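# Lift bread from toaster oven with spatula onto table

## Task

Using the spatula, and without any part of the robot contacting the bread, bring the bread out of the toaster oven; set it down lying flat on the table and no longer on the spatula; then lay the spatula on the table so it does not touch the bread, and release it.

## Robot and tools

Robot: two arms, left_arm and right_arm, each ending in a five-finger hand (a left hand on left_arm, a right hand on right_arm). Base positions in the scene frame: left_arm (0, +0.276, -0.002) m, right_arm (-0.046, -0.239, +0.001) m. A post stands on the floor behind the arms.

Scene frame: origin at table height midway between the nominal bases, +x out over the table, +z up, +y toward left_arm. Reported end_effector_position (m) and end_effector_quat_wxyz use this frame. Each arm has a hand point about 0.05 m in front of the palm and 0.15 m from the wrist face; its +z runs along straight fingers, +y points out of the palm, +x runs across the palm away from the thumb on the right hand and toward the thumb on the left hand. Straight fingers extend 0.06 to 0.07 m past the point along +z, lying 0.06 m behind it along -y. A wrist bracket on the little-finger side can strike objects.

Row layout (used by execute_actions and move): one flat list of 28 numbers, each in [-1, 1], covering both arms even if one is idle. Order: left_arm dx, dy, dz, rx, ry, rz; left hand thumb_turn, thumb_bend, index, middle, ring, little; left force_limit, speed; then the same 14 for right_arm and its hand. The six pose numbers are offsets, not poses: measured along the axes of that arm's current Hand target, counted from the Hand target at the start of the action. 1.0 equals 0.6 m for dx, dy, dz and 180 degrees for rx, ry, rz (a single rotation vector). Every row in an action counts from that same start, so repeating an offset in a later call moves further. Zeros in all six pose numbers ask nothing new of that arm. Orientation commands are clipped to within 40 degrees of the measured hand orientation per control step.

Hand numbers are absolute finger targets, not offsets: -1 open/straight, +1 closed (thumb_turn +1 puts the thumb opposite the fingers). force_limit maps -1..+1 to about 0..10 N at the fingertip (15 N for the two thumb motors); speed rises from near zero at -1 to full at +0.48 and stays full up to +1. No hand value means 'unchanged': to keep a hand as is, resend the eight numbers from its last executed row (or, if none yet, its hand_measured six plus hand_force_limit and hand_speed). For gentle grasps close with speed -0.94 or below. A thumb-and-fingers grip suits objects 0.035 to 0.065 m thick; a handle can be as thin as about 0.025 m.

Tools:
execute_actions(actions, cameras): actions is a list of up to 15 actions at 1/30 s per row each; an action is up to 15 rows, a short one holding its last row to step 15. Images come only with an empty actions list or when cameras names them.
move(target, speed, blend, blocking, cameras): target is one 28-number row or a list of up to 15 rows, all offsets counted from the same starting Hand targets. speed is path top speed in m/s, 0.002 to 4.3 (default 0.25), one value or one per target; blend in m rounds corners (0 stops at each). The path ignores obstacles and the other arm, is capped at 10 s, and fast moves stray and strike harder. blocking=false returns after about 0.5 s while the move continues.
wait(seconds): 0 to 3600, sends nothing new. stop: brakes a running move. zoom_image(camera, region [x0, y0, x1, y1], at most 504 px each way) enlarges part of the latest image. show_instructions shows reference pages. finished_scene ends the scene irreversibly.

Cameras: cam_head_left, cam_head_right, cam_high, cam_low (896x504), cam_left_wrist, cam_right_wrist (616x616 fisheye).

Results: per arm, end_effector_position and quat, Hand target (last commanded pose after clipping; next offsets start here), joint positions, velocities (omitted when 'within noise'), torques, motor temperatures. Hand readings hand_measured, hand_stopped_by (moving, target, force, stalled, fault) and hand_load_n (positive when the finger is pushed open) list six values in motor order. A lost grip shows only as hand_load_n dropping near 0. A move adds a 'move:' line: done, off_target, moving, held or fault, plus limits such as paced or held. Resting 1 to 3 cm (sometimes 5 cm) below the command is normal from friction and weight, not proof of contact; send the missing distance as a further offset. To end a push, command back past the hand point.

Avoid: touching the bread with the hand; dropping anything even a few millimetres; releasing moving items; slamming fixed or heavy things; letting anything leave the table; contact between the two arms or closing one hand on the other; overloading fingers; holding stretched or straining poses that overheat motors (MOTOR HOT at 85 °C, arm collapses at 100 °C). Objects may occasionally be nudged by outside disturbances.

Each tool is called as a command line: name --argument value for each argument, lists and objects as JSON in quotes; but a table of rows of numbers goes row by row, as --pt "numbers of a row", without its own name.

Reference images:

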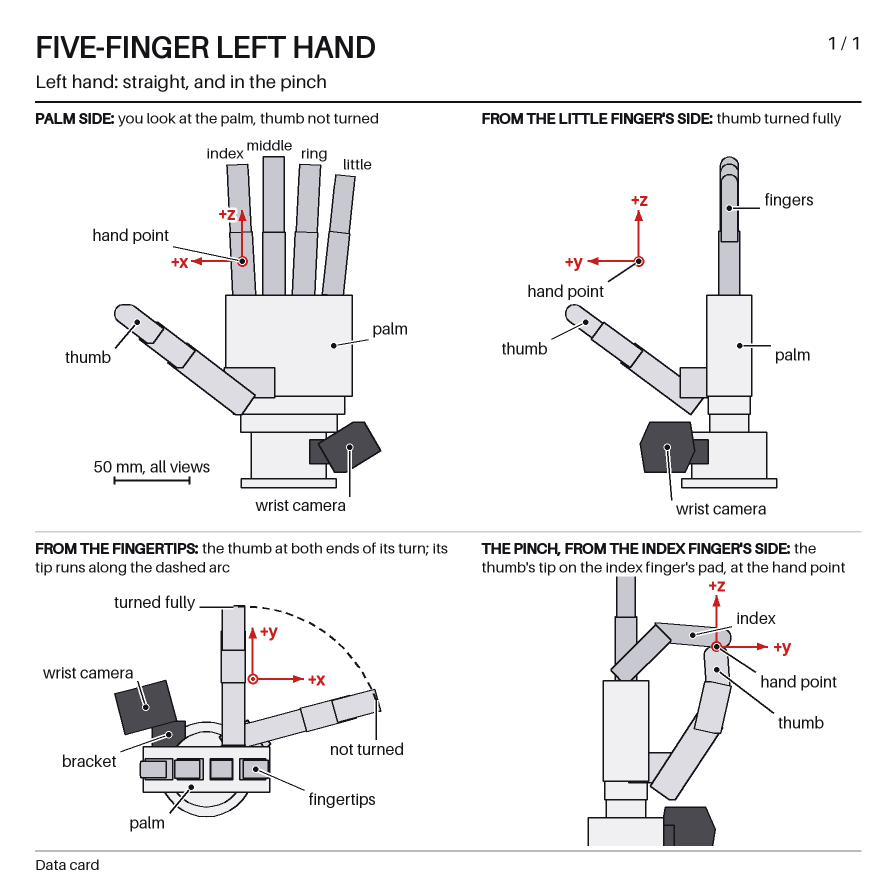

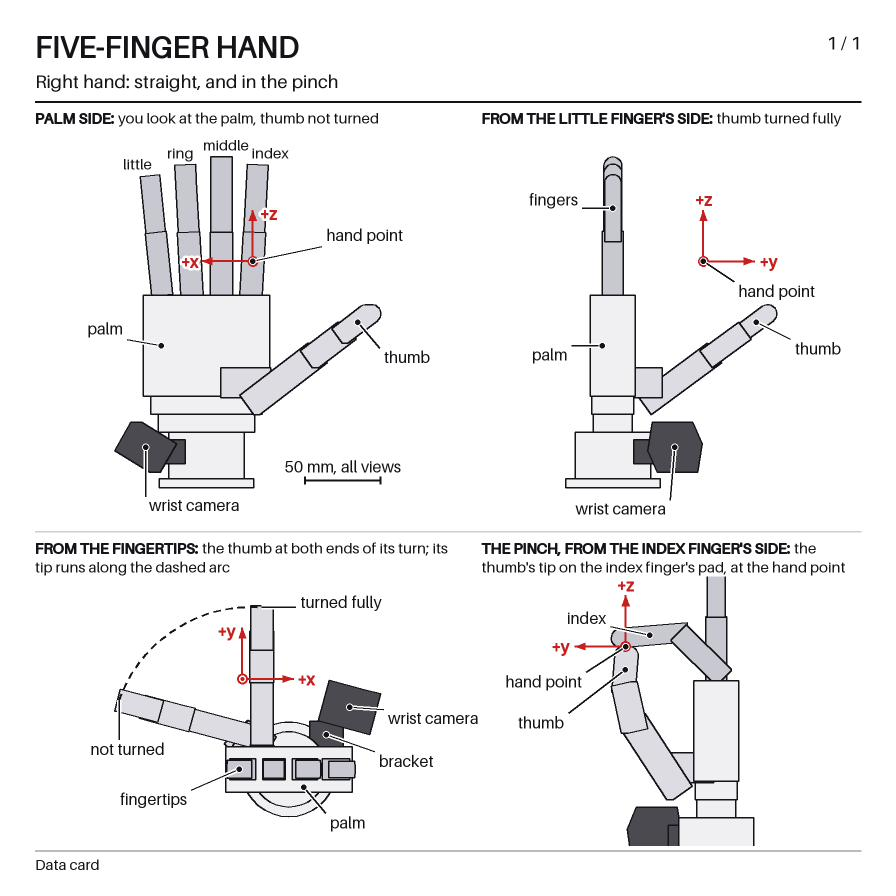

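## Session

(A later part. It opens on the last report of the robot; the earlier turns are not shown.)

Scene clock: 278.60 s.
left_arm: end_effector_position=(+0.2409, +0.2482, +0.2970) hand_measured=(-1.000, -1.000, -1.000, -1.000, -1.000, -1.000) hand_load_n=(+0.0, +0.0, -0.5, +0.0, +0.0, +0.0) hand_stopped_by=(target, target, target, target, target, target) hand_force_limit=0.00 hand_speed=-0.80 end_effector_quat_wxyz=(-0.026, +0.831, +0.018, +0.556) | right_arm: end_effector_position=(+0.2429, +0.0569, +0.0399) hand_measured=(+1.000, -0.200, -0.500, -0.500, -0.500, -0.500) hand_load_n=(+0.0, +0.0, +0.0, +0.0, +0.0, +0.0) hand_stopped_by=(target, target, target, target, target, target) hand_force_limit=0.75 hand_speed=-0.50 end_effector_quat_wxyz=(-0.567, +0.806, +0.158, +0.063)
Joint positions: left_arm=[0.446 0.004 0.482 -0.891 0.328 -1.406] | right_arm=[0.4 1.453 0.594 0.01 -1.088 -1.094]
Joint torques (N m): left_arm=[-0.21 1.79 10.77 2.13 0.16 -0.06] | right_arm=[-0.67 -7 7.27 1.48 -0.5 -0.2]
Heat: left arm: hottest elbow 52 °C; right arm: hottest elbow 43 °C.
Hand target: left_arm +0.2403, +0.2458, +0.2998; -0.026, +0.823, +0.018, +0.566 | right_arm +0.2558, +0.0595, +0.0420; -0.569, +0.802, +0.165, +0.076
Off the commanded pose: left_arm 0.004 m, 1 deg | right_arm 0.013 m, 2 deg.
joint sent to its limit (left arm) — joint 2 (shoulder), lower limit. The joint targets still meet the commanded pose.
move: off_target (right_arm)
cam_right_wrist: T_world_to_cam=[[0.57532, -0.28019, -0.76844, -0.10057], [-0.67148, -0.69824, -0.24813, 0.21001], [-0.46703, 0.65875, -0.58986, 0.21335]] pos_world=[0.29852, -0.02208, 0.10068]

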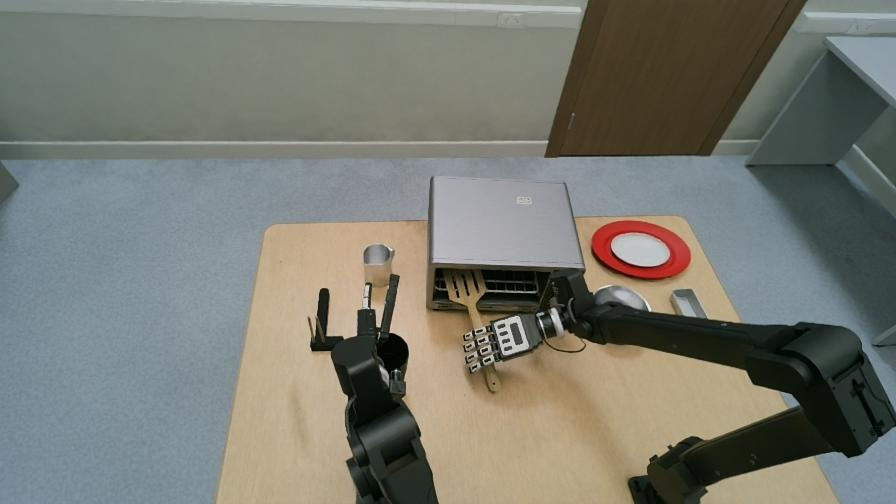

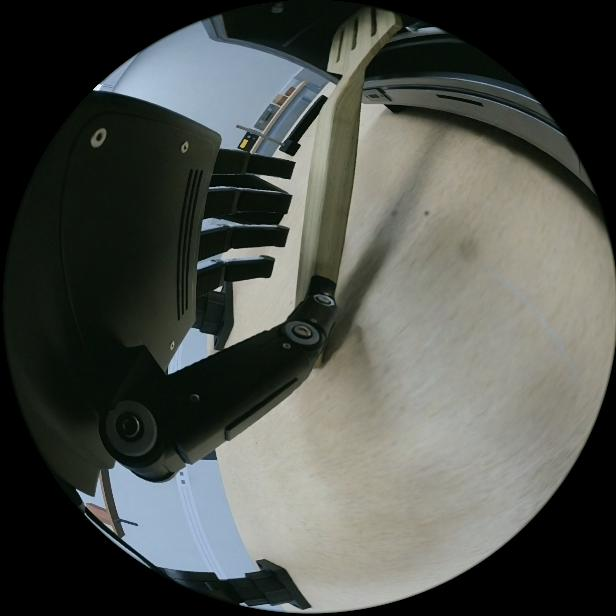

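move --pt "0 0 0 0 0 0 -1 -1 -1 -1 -1 -1 0 -0.8 0.0115 0.0077 0.0 0 0 0 1 -0.2 -0.5 -0.5 -0.5 -0.5 0.75 -0.5" --pt "0 0 0 0 0 0 -1 -1 -1 -1 -1 -1 0 -0.8 0.0115 0.0077 0.0 0 0 0 1 -0.2 0.1 0.1 0.1 0.1 -0.2 -0.88" --speed 0.06 --cameras '["cam_head_left","cam_right_wrist","cam_left_wrist"]'

zoom_image --camera "cam_right_wrist" --region '[220, 200, 440, 420]'

Scene clock: 281.27 s.
left_arm: end_effector_position=(+0.2409, +0.2482, +0.2970) hand_measured=(-1.000, -1.000, -1.000, -1.000, -1.000, -1.000) hand_load_n=(-0.5, +0.0, +0.0, +0.0, +0.0, +0.0) hand_stopped_by=(target, target, target, target, target, target) hand_force_limit=0.00 hand_speed=-0.80 end_effector_quat_wxyz=(-0.026, +0.831, +0.018, +0.556) | right_arm: end_effector_position=(+0.2451, +0.0566, +0.0354) hand_measured=(+1.000, -0.202, -0.022, -0.044, -0.066, -0.066) hand_load_n=(+0.0, +6.5, +4.5, +4.5, +3.0, +2.5) hand_stopped_by=(target, target, force, force, force, force) hand_force_limit=-0.20 hand_speed=-0.88 end_effector_quat_wxyz=(-0.569, +0.804, +0.160, +0.060)
Joint positions: left_arm=[0.446 0.004 0.482 -0.891 0.328 -1.406] | right_arm=[0.395 1.476 0.601 0.011 -1.1 -1.109]
Joint torques (N m): left_arm=[-0.09 1.9 10.73 2.17 0.15 -0.06] | right_arm=[-1.08 -7.24 8.18 0.96 -0.31 -0.21]
Heat: left arm: hottest elbow 52 °C; right arm: hottest elbow 43 °C.
Hand target: left_arm +0.2403, +0.2458, +0.2998; -0.026, +0.823, +0.018, +0.566 | right_arm +0.2639, +0.0594, +0.0400; -0.569, +0.802, +0.165, +0.076
Off the commanded pose: left_arm 0.004 m, 1 deg | right_arm 0.019 m, 2 deg.
joint sent to its limit (left arm) — joint 2 (shoulder), lower limit. The joint targets still meet the commanded pose.
move: off_target (right_arm); target 2's new numbers were sent with right_arm's hand 0.020 m and 2 deg from that target
cam_left_wrist: T_world_to_cam=[[0.00182, 0.95691, 0.29038, -0.32329], [-0.13639, -0.28743, 0.94804, -0.1741], [0.99065, -0.04133, 0.12999, -0.14985]] pos_world=[0.12529, 0.25312, 0.27841]
cam_right_wrist: T_world_to_cam=[[0.57509, -0.27328, -0.7711, -0.10552], [-0.66706, -0.7023, -0.2486, 0.20936], [-0.4736, 0.65734, -0.58618, 0.21341]] pos_world=[0.30141, -0.02209, 0.09578]
Images, in order (width x height): cam_head_left 896x504, cam_left_wrist 616x616, cam_right_wrist 616x616.

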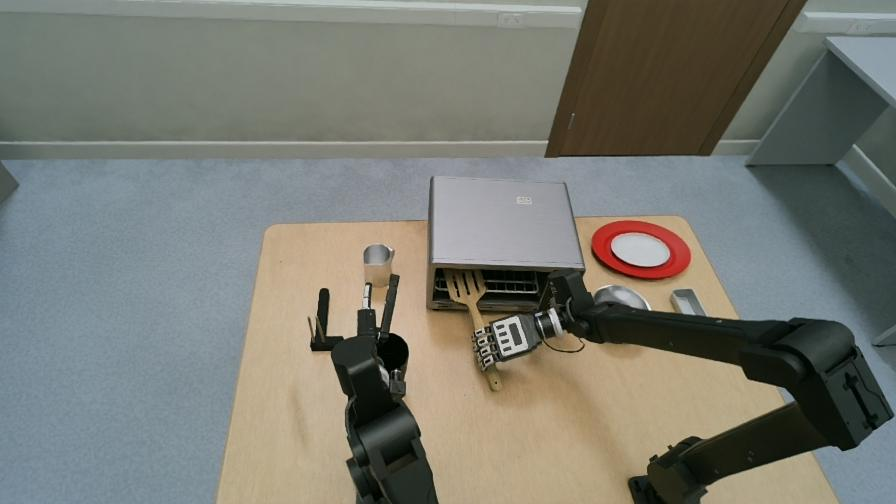

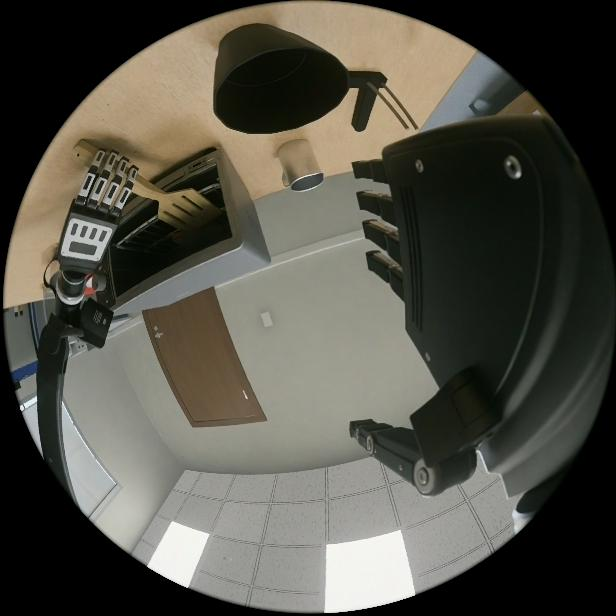

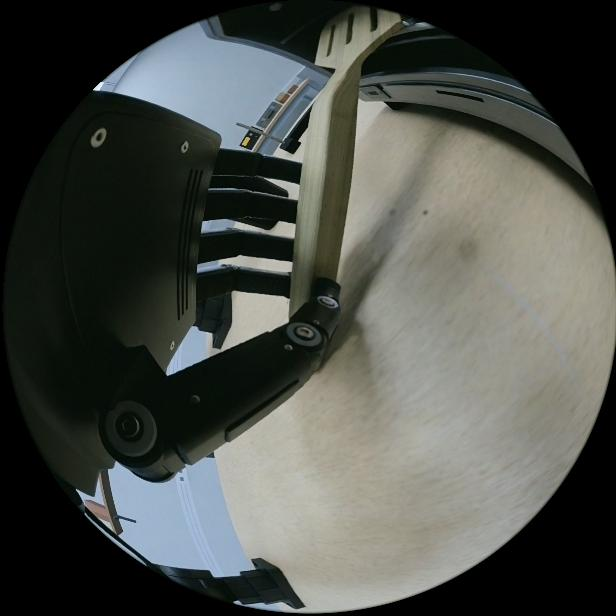

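Scaled by 2.291 from the camera's image (finer frame: 880x880).

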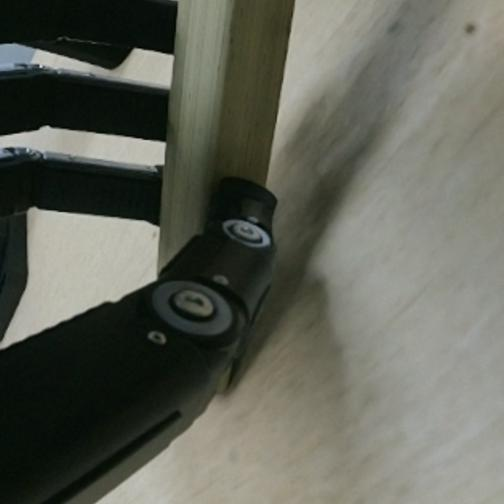

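move --target '[0,0,0,0,0,0,-1,-1,-1,-1,-1,-1,0,-0.8,0,0,0,0,0,0,1,-0.2,0.4,0.4,0.4,0.4,0.85,-0.9]' --speed 0.06 --cameras '[]'

Scene clock: 282.33 s.
left_arm: end_effector_position=(+0.2409, +0.2482, +0.2970) hand_measured=(-1.000, -1.000, -1.000, -1.000, -1.000, -1.000) hand_load_n=(-0.5, +0.0, +0.0, +0.0, +0.0, +0.0) hand_stopped_by=(target, target, target, target, target, target) hand_force_limit=0.00 hand_speed=-0.80 end_effector_quat_wxyz=(-0.026, +0.831, +0.018, +0.556) | right_arm: end_effector_position=(+0.2473, +0.0585, +0.0381) hand_measured=(+1.000, -0.202, +0.030, -0.002, -0.004, +0.032) hand_load_n=(+0.0, +16.0, +8.0, +7.5, +8.0, +9.0) hand_stopped_by=(target, target, force, force, force, force) hand_force_limit=0.85 hand_speed=-0.90 end_effector_quat_wxyz=(-0.572, +0.800, +0.169, +0.064)
Joint positions: left_arm=[0.446 0.004 0.482 -0.891 0.328 -1.406] | right_arm=[0.395 1.476 0.606 0.011 -1.107 -1.123]
Joint torques (N m): left_arm=[-0.21 2.08 10.71 2.17 0.15 -0.07] | right_arm=[-0.67 -7 7.75 0.94 0.03 -0.07]
Heat: left arm: hottest elbow 52 °C; right arm: hottest elbow 43 °C.
Hand target: left_arm +0.2403, +0.2458, +0.2998; -0.026, +0.823, +0.018, +0.566 | right_arm +0.2638, +0.0594, +0.0400; -0.569, +0.802, +0.165, +0.076
Off the commanded pose: left_arm 0.004 m, 1 deg | right_arm 0.017 m, 1 deg.
joint sent to its limit (left arm) — joint 2 (shoulder), lower limit. The joint targets still meet the commanded pose.
move: done

move --pt "0 0 0 0 0 0 -1 -1 -1 -1 -1 -1 0 -0.8 0 -0.0503 -0.0159 0 0 0 1 -0.2 0.4 0.4 0.4 0.4 0.85 -0.9" --pt "0 0 0 0 0 0 -1 -1 -1 -1 -1 -1 0 -0.8 -0.1456 -0.1887 -0.0321 0 0 0 1 -0.2 0.4 0.4 0.4 0.4 0.85 -0.9" --speed 0.08 --blend 0.01 --cameras '["cam_head_left","cam_head_right","cam_left_wrist"]'

zoom_image --camera "cam_left_wrist" --region '[140, 190, 230, 260]'

zoom_image --camera "cam_head_right" --region '[430, 260, 590, 420]'

zoom_image --camera "cam_head_left" --region '[430, 260, 590, 420]'

Scene clock: 286.83 s.
left_arm: end_effector_position=(+0.2409, +0.2482, +0.2970) hand_measured=(-1.000, -1.000, -1.000, -1.000, -1.000, -1.000) hand_load_n=(+0.0, +0.0, +0.0, +0.0, +0.0, +0.0) hand_stopped_by=(target, target, target, target, target, target) hand_force_limit=0.00 hand_speed=-0.80 end_effector_quat_wxyz=(-0.026, +0.831, +0.018, +0.556) | right_arm: end_effector_position=(+0.1497, +0.0592, +0.1185) hand_measured=(+1.000, -0.204, +0.030, -0.002, -0.004, +0.032) hand_load_n=(+3.0, +15.5, +10.5, +5.5, +2.5, +2.0) hand_stopped_by=(target, target, force, force, force, force) hand_force_limit=0.85 hand_speed=-0.90 end_effector_quat_wxyz=(-0.568, +0.803, +0.164, +0.081)
Joint positions: left_arm=[0.446 0.004 0.482 -0.891 0.328 -1.406] | right_arm=[0.561 0.975 0.452 -0.111 -0.956 -0.883]
Joint torques (N m): left_arm=[-0.09 2.02 10.71 2.15 0.15 -0.07] | right_arm=[0.62 -4.37 7.36 0.55 -0.31 0.01]
Heat: left arm: hottest elbow 52 °C; right arm: hottest elbow 43 °C.
Hand target: left_arm +0.2403, +0.2458, +0.2998; -0.026, +0.823, +0.018, +0.566 | right_arm +0.1439, +0.0597, +0.1201; -0.569, +0.802, +0.165, +0.076
Off the commanded pose: left_arm 0.004 m, 1 deg | right_arm 0.006 m, 1 deg.
joint sent to its limit (left arm) — joint 2 (shoulder), lower limit. The joint targets still meet the commanded pose.
move: done
cam_left_wrist: T_world_to_cam=[[0.00182, 0.95691, 0.29038, -0.32329], [-0.13639, -0.28743, 0.94804, -0.1741], [0.99065, -0.04133, 0.12999, -0.14985]] pos_world=[0.12529, 0.25312, 0.27841]

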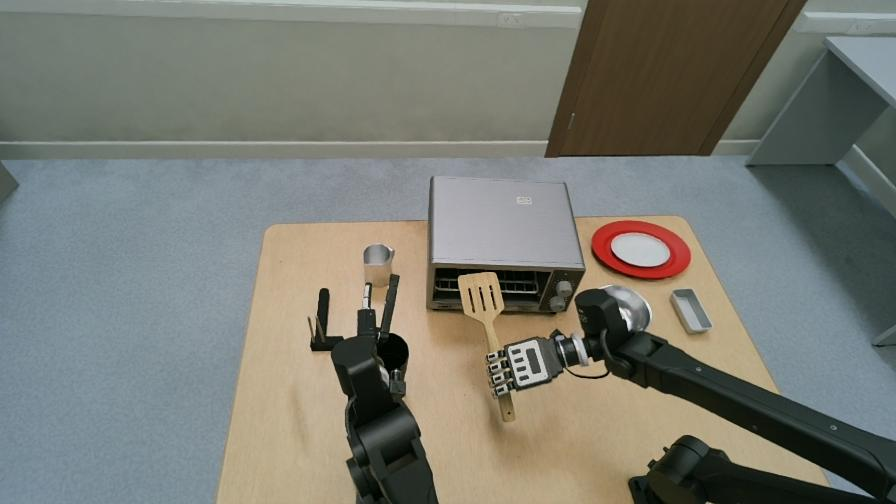

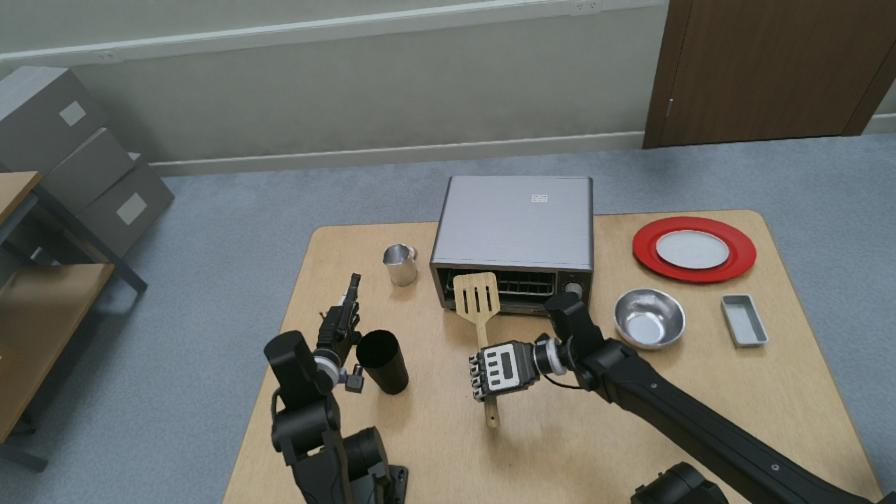

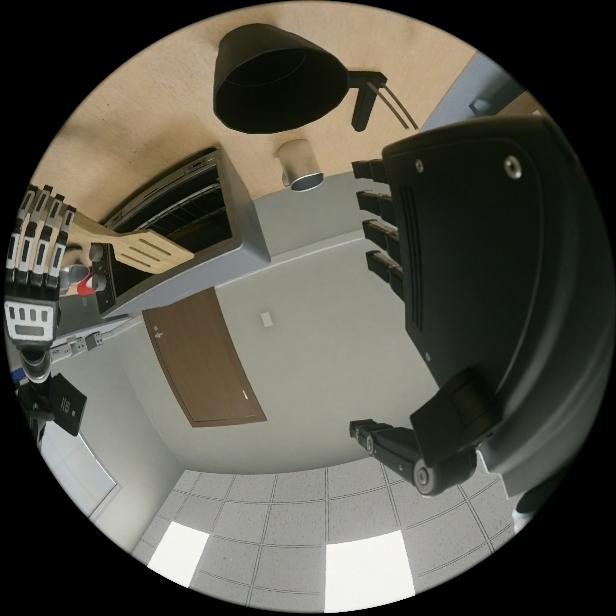

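Scaled by 5.600 from the camera's image (finer frame: 880x880).

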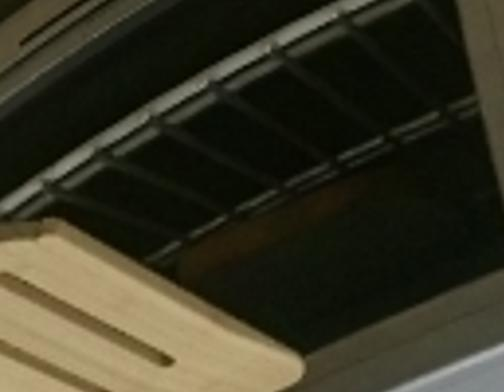

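Scaled by 3.150 from the camera's image (finer frame: 1280x720).

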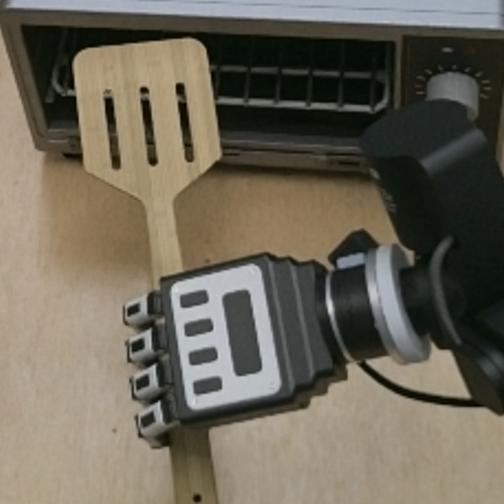

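Scaled by 3.150 from the camera's image (finer frame: 1280x720).

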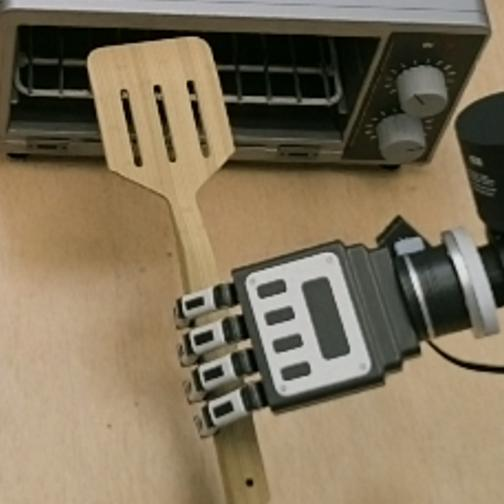

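zoom_image --camera "cam_left_wrist" --region '[165, 195, 225, 245]'

zoom_image --camera "cam_left_wrist" --region '[90, 140, 250, 270]'

Scaled by 8.400 from the camera's image (finer frame: 880x880).

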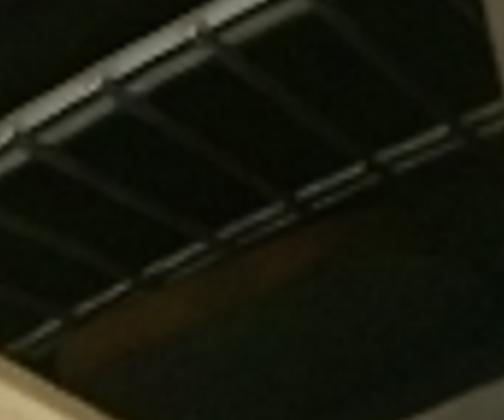

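Scaled by 3.150 from the camera's image (finer frame: 880x880).

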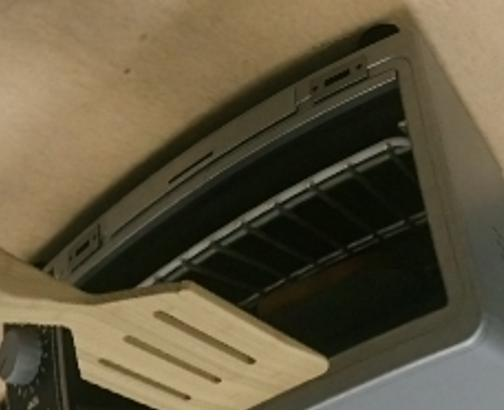

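zoom_image --camera "cam_head_right" --region '[495, 265, 565, 300]'

zoom_image --camera "cam_head_left" --region '[495, 265, 565, 300]'

Scaled by 7.200 from the camera's image (finer frame: 1280x720).

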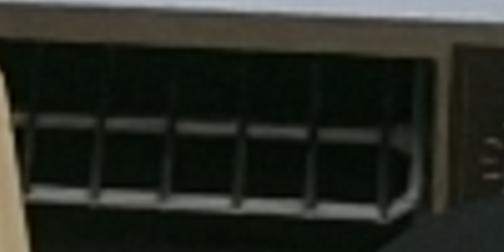

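Scaled by 7.200 from the camera's image (finer frame: 1280x720).

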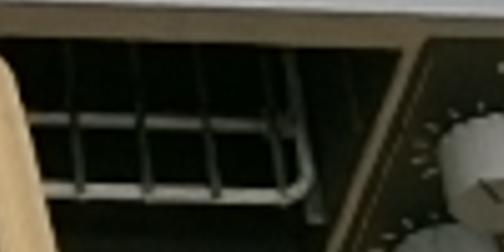

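move --target '[0,0,0,0,0,0,-1,-1,-1,-1,-1,-1,0,-0.8,0.024,-0.0343,0.0573,-0.0003,0.003,0.1316,1,-0.2,0.4,0.4,0.4,0.4,0.85,-0.9]' --speed 0.1 --cameras '["cam_head_left","cam_head_right","cam_left_wrist"]'

zoom_image --camera "cam_head_left" --region '[430, 250, 530, 350]'

zoom_image --camera "cam_head_right" --region '[430, 250, 530, 350]'

Scene clock: 292.80 s.
left_arm: end_effector_position=(+0.2409, +0.2482, +0.2970) hand_measured=(-1.000, -1.000, -1.000, -1.000, -1.000, -1.000) hand_load_n=(+0.0, +0.0, +0.0, +0.0, +0.0, +0.0) hand_stopped_by=(target, target, target, target, target, target) hand_force_limit=0.00 hand_speed=-0.80 end_effector_quat_wxyz=(-0.026, +0.831, +0.018, +0.556) | right_arm: end_effector_position=(+0.1342, +0.0845, +0.1123) hand_measured=(+1.000, -0.204, +0.030, -0.002, -0.004, +0.032) hand_load_n=(+3.0, +15.5, +10.5, +5.5, +2.0, +2.0) hand_stopped_by=(target, target, force, force, force, force) hand_force_limit=0.85 hand_speed=-0.90 end_effector_quat_wxyz=(-0.559, +0.827, -0.020, -0.052)
Joint positions: left_arm=[0.446 0.004 0.482 -0.891 0.328 -1.406] | right_arm=[0.614 1.101 0.491 -0.031 -0.904 -0.414]
Joint torques (N m): left_arm=[-0.21 1.96 10.76 2.15 0.14 -0.05] | right_arm=[1.14 -4.01 10.88 1.91 -0.26 0]
Heat: left arm: hottest elbow 52 °C; right arm: hottest elbow 43 °C.
Hand target: left_arm +0.2403, +0.2458, +0.2998; -0.026, +0.823, +0.018, +0.566 | right_arm +0.1478, +0.1006, +0.1311; -0.573, +0.819, -0.006, -0.038
Off the commanded pose: left_arm 0.004 m, 1 deg | right_arm 0.028 m, 3 deg.
joint sent to its limit (left arm) — joint 2 (shoulder), lower limit. The joint targets still meet the commanded pose.
move: off_target (right_arm)
cam_left_wrist: T_world_to_cam=[[0.00182, 0.95691, 0.29038, -0.32329], [-0.13639, -0.28743, 0.94804, -0.1741], [0.99065, -0.04133, 0.12999, -0.14985]] pos_world=[0.12529, 0.25312, 0.27841]

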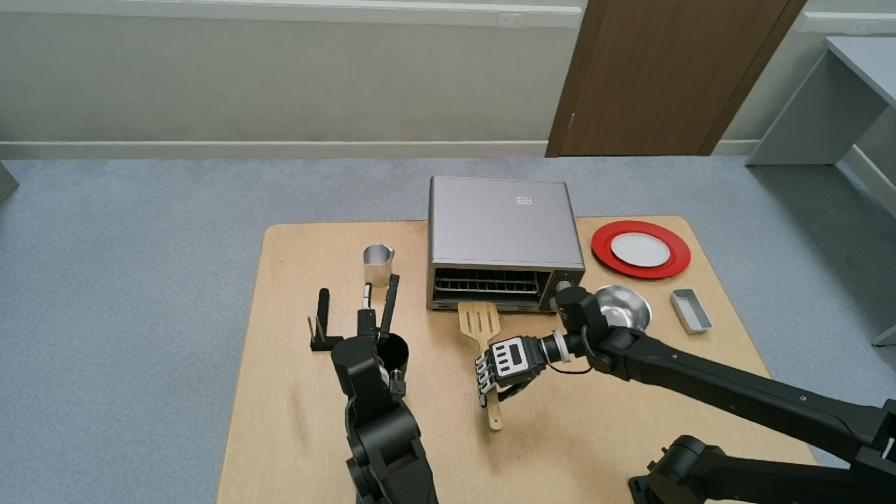

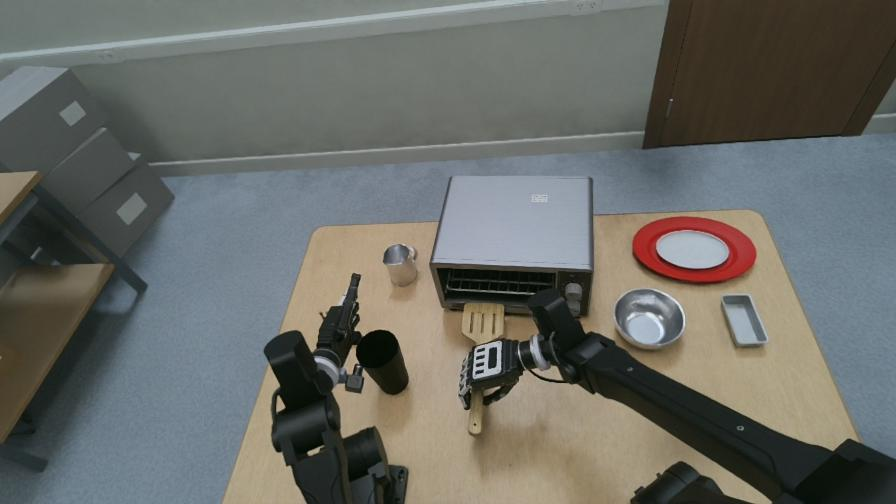

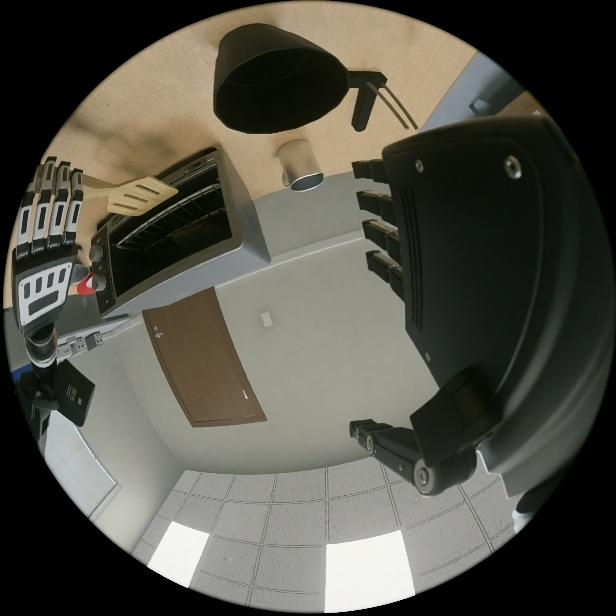

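Scaled by 5.040 from the camera's image (finer frame: 1280x720).

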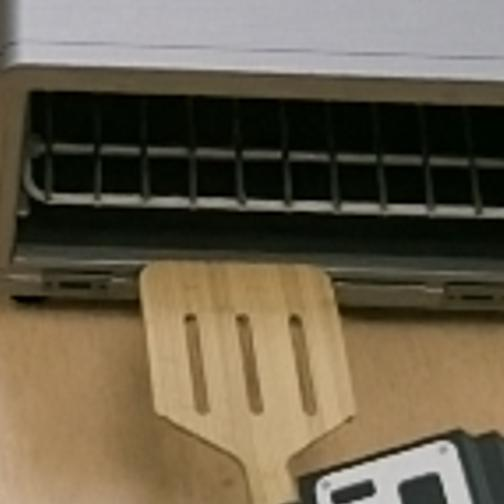

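Scaled by 5.040 from the camera's image (finer frame: 1280x720).

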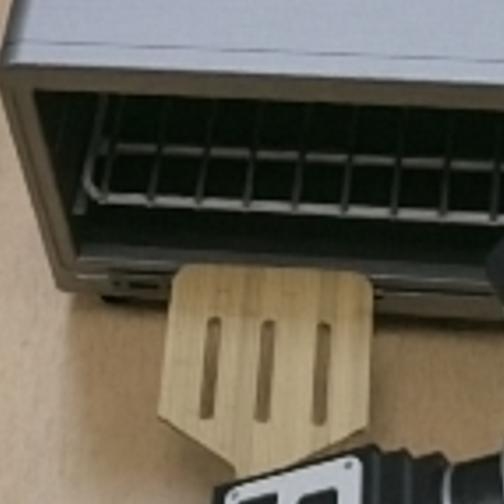

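wait --seconds 0.5 --cameras '["cam_head_left","cam_head_right","cam_left_wrist"]'

zoom_image --camera "cam_head_left" --region '[430, 230, 590, 350]'

zoom_image --camera "cam_head_right" --region '[400, 230, 560, 350]'

Scene clock: 293.93 s.
left_arm: end_effector_position=(+0.2409, +0.2482, +0.2970) hand_measured=(-1.000, -1.000, -1.000, -1.000, -1.000, -1.000) hand_load_n=(+0.0, +0.0, +0.0, +0.0, +0.0, -0.5) hand_stopped_by=(target, target, target, target, target, target) hand_force_limit=0.00 hand_speed=-0.80 end_effector_quat_wxyz=(-0.026, +0.831, +0.018, +0.556) | right_arm: end_effector_position=(+0.1341, +0.0845, +0.1124) hand_measured=(+1.000, -0.204, +0.030, -0.002, -0.004, +0.032) hand_load_n=(+3.5, +15.5, +10.5, +5.5, +2.0, +2.0) hand_stopped_by=(target, target, force, force, force, force) hand_force_limit=0.85 hand_speed=-0.90 end_effector_quat_wxyz=(-0.559, +0.827, -0.020, -0.052)
Joint positions: left_arm=[0.446 0.004 0.482 -0.891 0.328 -1.406] | right_arm=[0.614 1.101 0.491 -0.031 -0.904 -0.413]
Joint torques (N m): left_arm=[-0.15 1.96 10.74 2.17 0.15 -0.07] | right_arm=[0.79 -4.13 10.91 1.87 -0.31 -0.03]
Heat: left arm: hottest elbow 52 °C; right arm: hottest elbow 44 °C.
Hand target: left_arm +0.2403, +0.2458, +0.2998; -0.026, +0.823, +0.018, +0.566 | right_arm +0.1478, +0.1006, +0.1311; -0.573, +0.819, -0.006, -0.038
Off the commanded pose: left_arm 0.004 m, 1 deg | right_arm 0.028 m, 3 deg.
wait: 0.50 s; at rest from the start
cam_left_wrist: T_world_to_cam=[[0.00182, 0.95691, 0.29038, -0.32329], [-0.13639, -0.28743, 0.94804, -0.1741], [0.99065, -0.04133, 0.12999, -0.14985]] pos_world=[0.12529, 0.25312, 0.27841]

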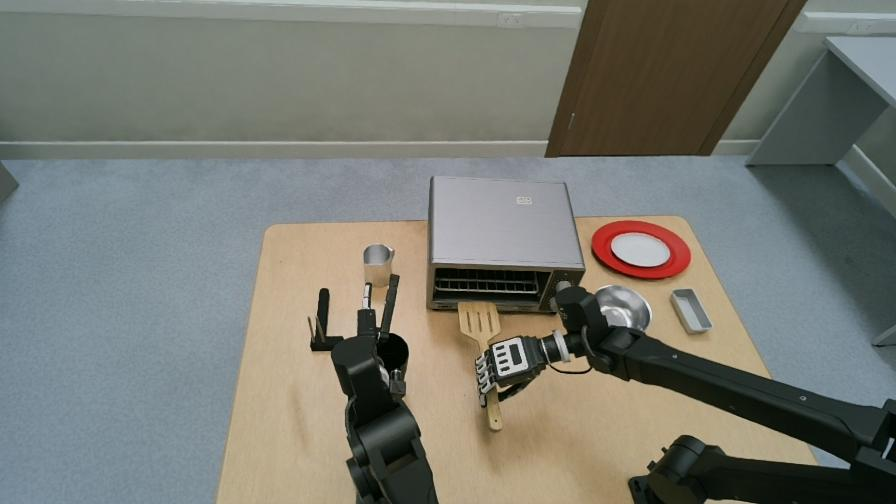

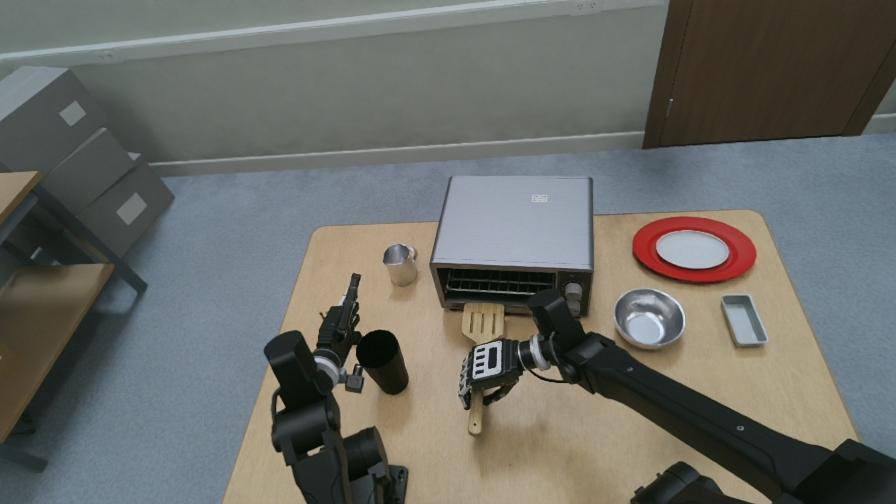

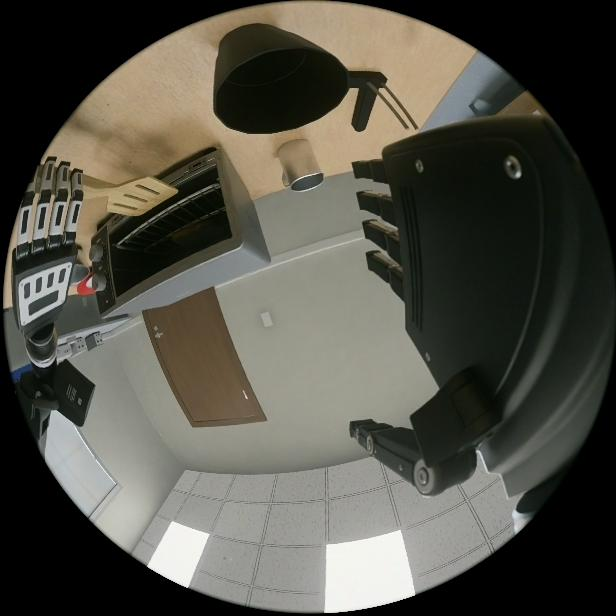

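Scaled by 3.150 from the camera's image (finer frame: 1280x720).

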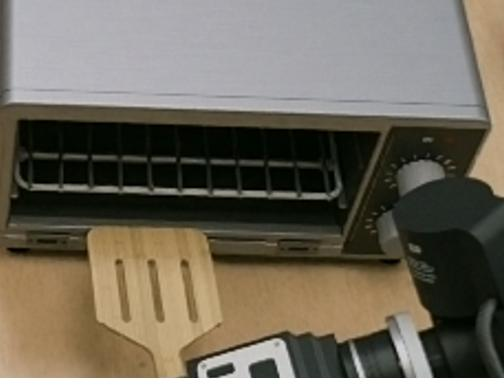

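Scaled by 3.150 from the camera's image (finer frame: 1280x720).

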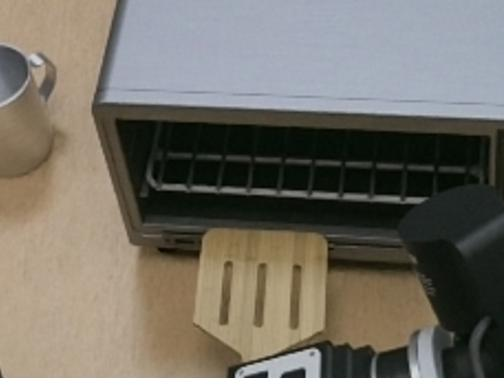

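move --target '[0,0,0,0,0,0,-1,-1,-1,-1,-1,-1,0,-0.8,-0.0026,-0.0555,0.0065,0,0,0,1,-0.2,0.4,0.4,0.4,0.4,0.85,-0.9]' --speed 0.06 --cameras '["cam_head_left","cam_head_right","cam_left_wrist"]'

zoom_image --camera "cam_head_left" --region '[430, 230, 590, 350]'

zoom_image --camera "cam_head_right" --region '[400, 230, 560, 350]'

Scene clock: 295.53 s.
left_arm: end_effector_position=(+0.2409, +0.2482, +0.2970) hand_measured=(-1.000, -1.000, -1.000, -1.000, -1.000, -1.000) hand_load_n=(+0.0, +0.0, +0.0, +0.0, +0.0, +0.0) hand_stopped_by=(target, target, target, target, target, target) hand_force_limit=0.00 hand_speed=-0.80 end_effector_quat_wxyz=(-0.026, +0.831, +0.018, +0.556) | right_arm: end_effector_position=(+0.1395, +0.1031, +0.1349) hand_measured=(+1.000, -0.204, +0.030, -0.002, -0.004, +0.032) hand_load_n=(+3.0, +15.5, +10.5, +5.5, +2.0, +1.5) hand_stopped_by=(target, target, force, force, force, force) hand_force_limit=0.85 hand_speed=-0.90 end_effector_quat_wxyz=(-0.560, +0.827, -0.019, -0.050)
Joint positions: left_arm=[0.446 0.004 0.482 -0.891 0.328 -1.406] | right_arm=[0.655 1.101 0.555 -0.063 -0.87 -0.378]
Joint torques (N m): left_arm=[-0.15 1.96 10.76 2.19 0.16 -0.06] | right_arm=[0.73 -6.42 11.47 0.59 -0.24 0]
Heat: left arm: hottest elbow 52 °C; right arm: hottest elbow 44 °C.
Hand target: left_arm +0.2403, +0.2458, +0.2998; -0.026, +0.823, +0.018, +0.566 | right_arm +0.1478, +0.1156, +0.1610; -0.573, +0.819, -0.006, -0.038
Off the commanded pose: left_arm 0.004 m, 1 deg | right_arm 0.030 m, 3 deg.
joint sent to its limit (left arm) — joint 2 (shoulder), lower limit. The joint targets still meet the commanded pose.
move: off_target (right_arm)
cam_left_wrist: T_world_to_cam=[[0.00182, 0.95691, 0.29038, -0.32329], [-0.13639, -0.28743, 0.94804, -0.1741], [0.99065, -0.04133, 0.12999, -0.14985]] pos_world=[0.12529, 0.25312, 0.27841]

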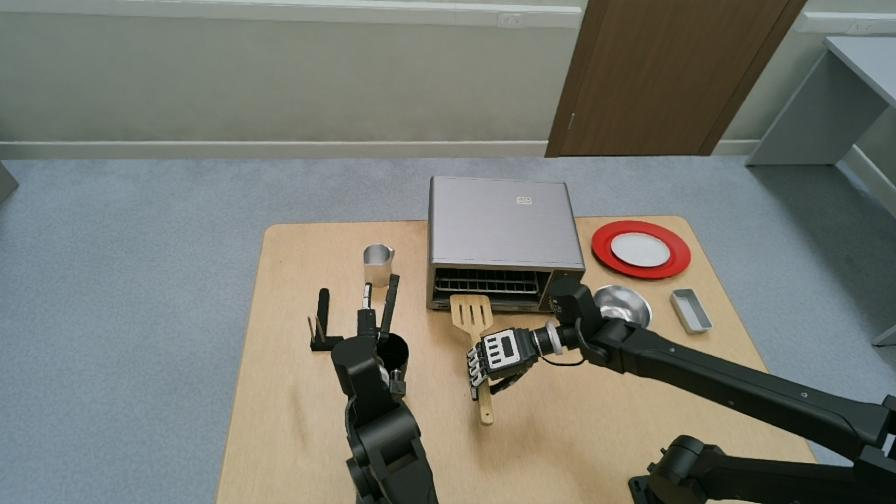

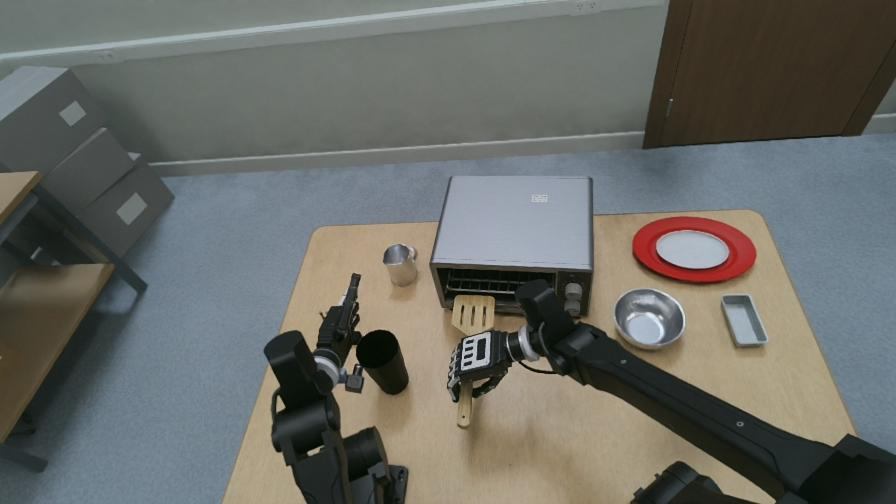

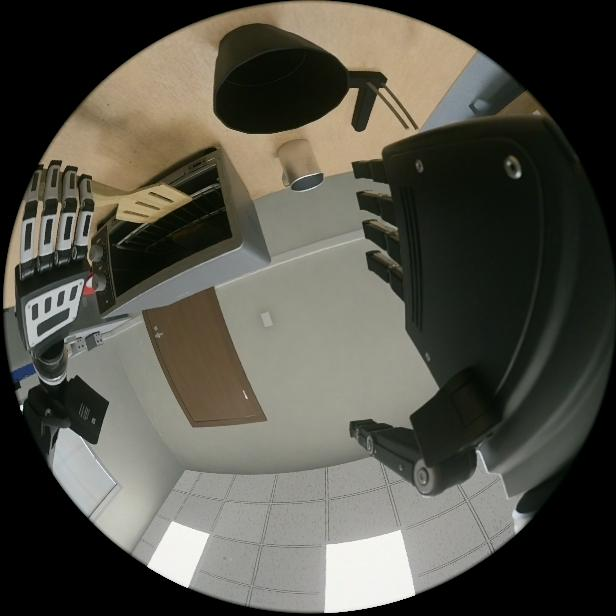

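Scaled by 3.150 from the camera's image (finer frame: 1280x720).

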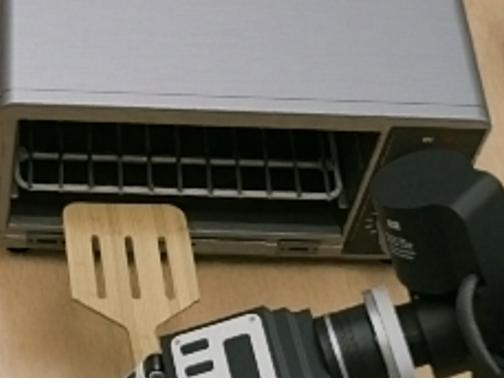

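Scaled by 3.150 from the camera's image (finer frame: 1280x720).

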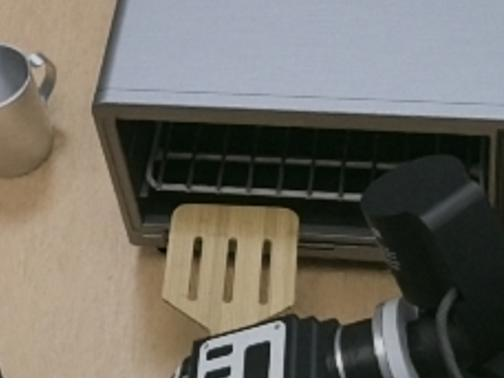

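move --target '[0,0,0,0,0,0,-1,-1,-1,-1,-1,-1,0,-0.8,0.133,-0.0072,-0.0076,0,0,0,1,-0.2,0.4,0.4,0.4,0.4,0.85,-0.9]' --speed 0.08 --cameras '["cam_head_left","cam_head_right","cam_left_wrist"]'

zoom_image --camera "cam_head_left" --region '[430, 250, 530, 350]'

zoom_image --camera "cam_left_wrist" --region '[90, 140, 250, 270]'

Scene clock: 297.40 s.
left_arm: end_effector_position=(+0.2409, +0.2482, +0.2970) hand_measured=(-1.000, -1.000, -1.000, -1.000, -1.000, -1.000) hand_load_n=(+0.0, +0.0, +0.0, +0.0, +0.0, +0.0) hand_stopped_by=(target, target, target, target, target, target) hand_force_limit=0.00 hand_speed=-0.80 end_effector_quat_wxyz=(-0.026, +0.831, +0.018, +0.556) | right_arm: end_effector_position=(+0.2104, +0.1088, +0.1466) hand_measured=(+1.000, -0.204, +0.030, -0.002, -0.004, +0.032) hand_load_n=(+3.5, +15.5, +10.5, +6.0, +2.0, +2.0) hand_stopped_by=(target, target, force, force, force, force) hand_force_limit=0.85 hand_speed=-0.90 end_effector_quat_wxyz=(-0.566, +0.823, -0.017, -0.053)
Joint positions: left_arm=[0.446 0.004 0.482 -0.891 0.328 -1.406] | right_arm=[0.538 1.273 0.728 -0.138 -0.976 -0.48]
Joint torques (N m): left_arm=[0.03 2.02 10.69 2.17 0.15 -0.07] | right_arm=[-1.08 -6.83 11.21 0.43 -0.56 -0.24]
Heat: left arm: hottest elbow 52 °C; right arm: hottest elbow 44 °C.
Hand target: left_arm +0.2403, +0.2458, +0.2998; -0.026, +0.823, +0.018, +0.566 | right_arm +0.2278, +0.1156, +0.1611; -0.573, +0.819, -0.006, -0.038
Off the commanded pose: left_arm 0.004 m, 1 deg | right_arm 0.024 m, 2 deg.
joint sent to its limit (left arm) — joint 2 (shoulder), lower limit. The joint targets still meet the commanded pose.
move: off_target (right_arm)
cam_left_wrist: T_world_to_cam=[[0.00182, 0.95691, 0.29038, -0.32329], [-0.13639, -0.28743, 0.94804, -0.1741], [0.99065, -0.04133, 0.12999, -0.14985]] pos_world=[0.12529, 0.25312, 0.27841]

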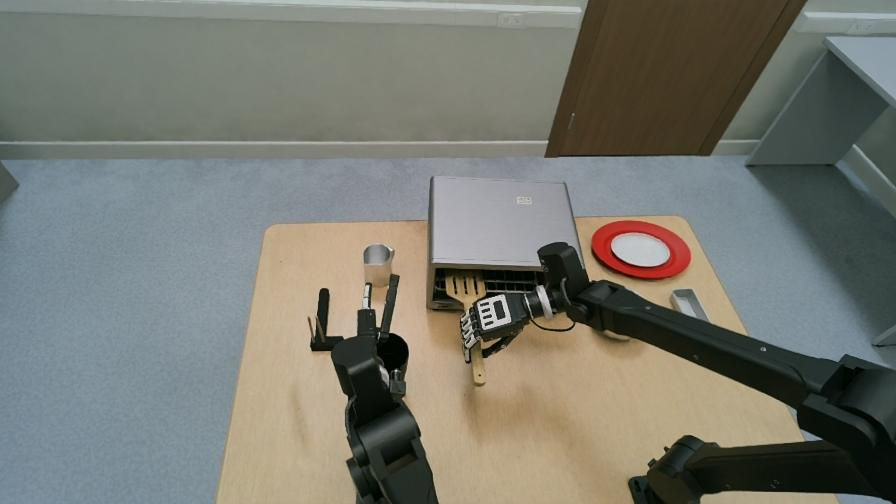

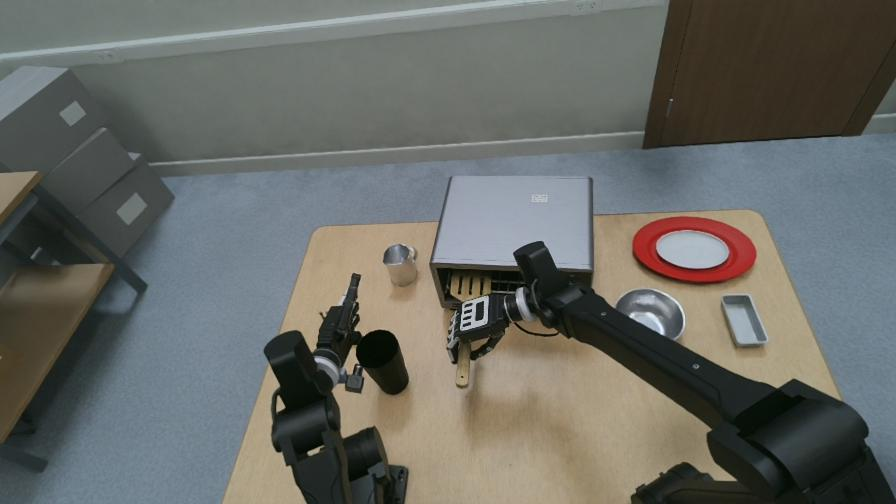

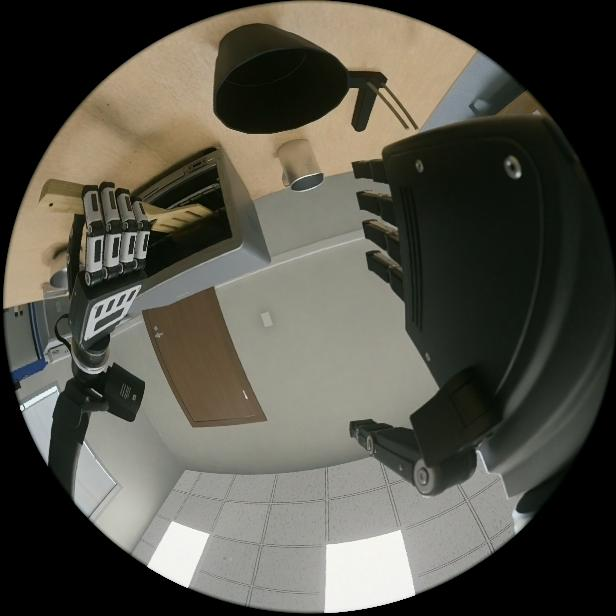

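Scaled by 5.040 from the camera's image (finer frame: 1280x720).

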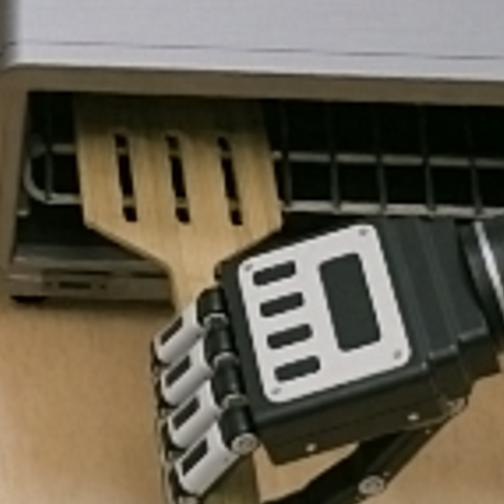

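Scaled by 3.150 from the camera's image (finer frame: 880x880).

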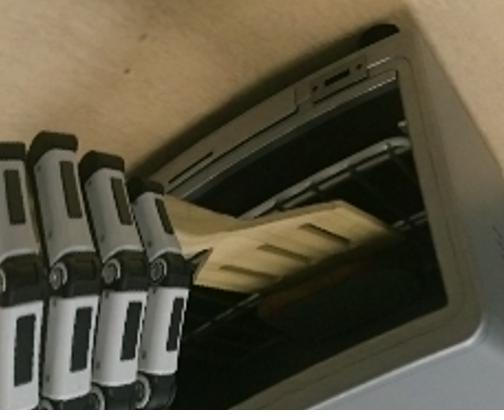

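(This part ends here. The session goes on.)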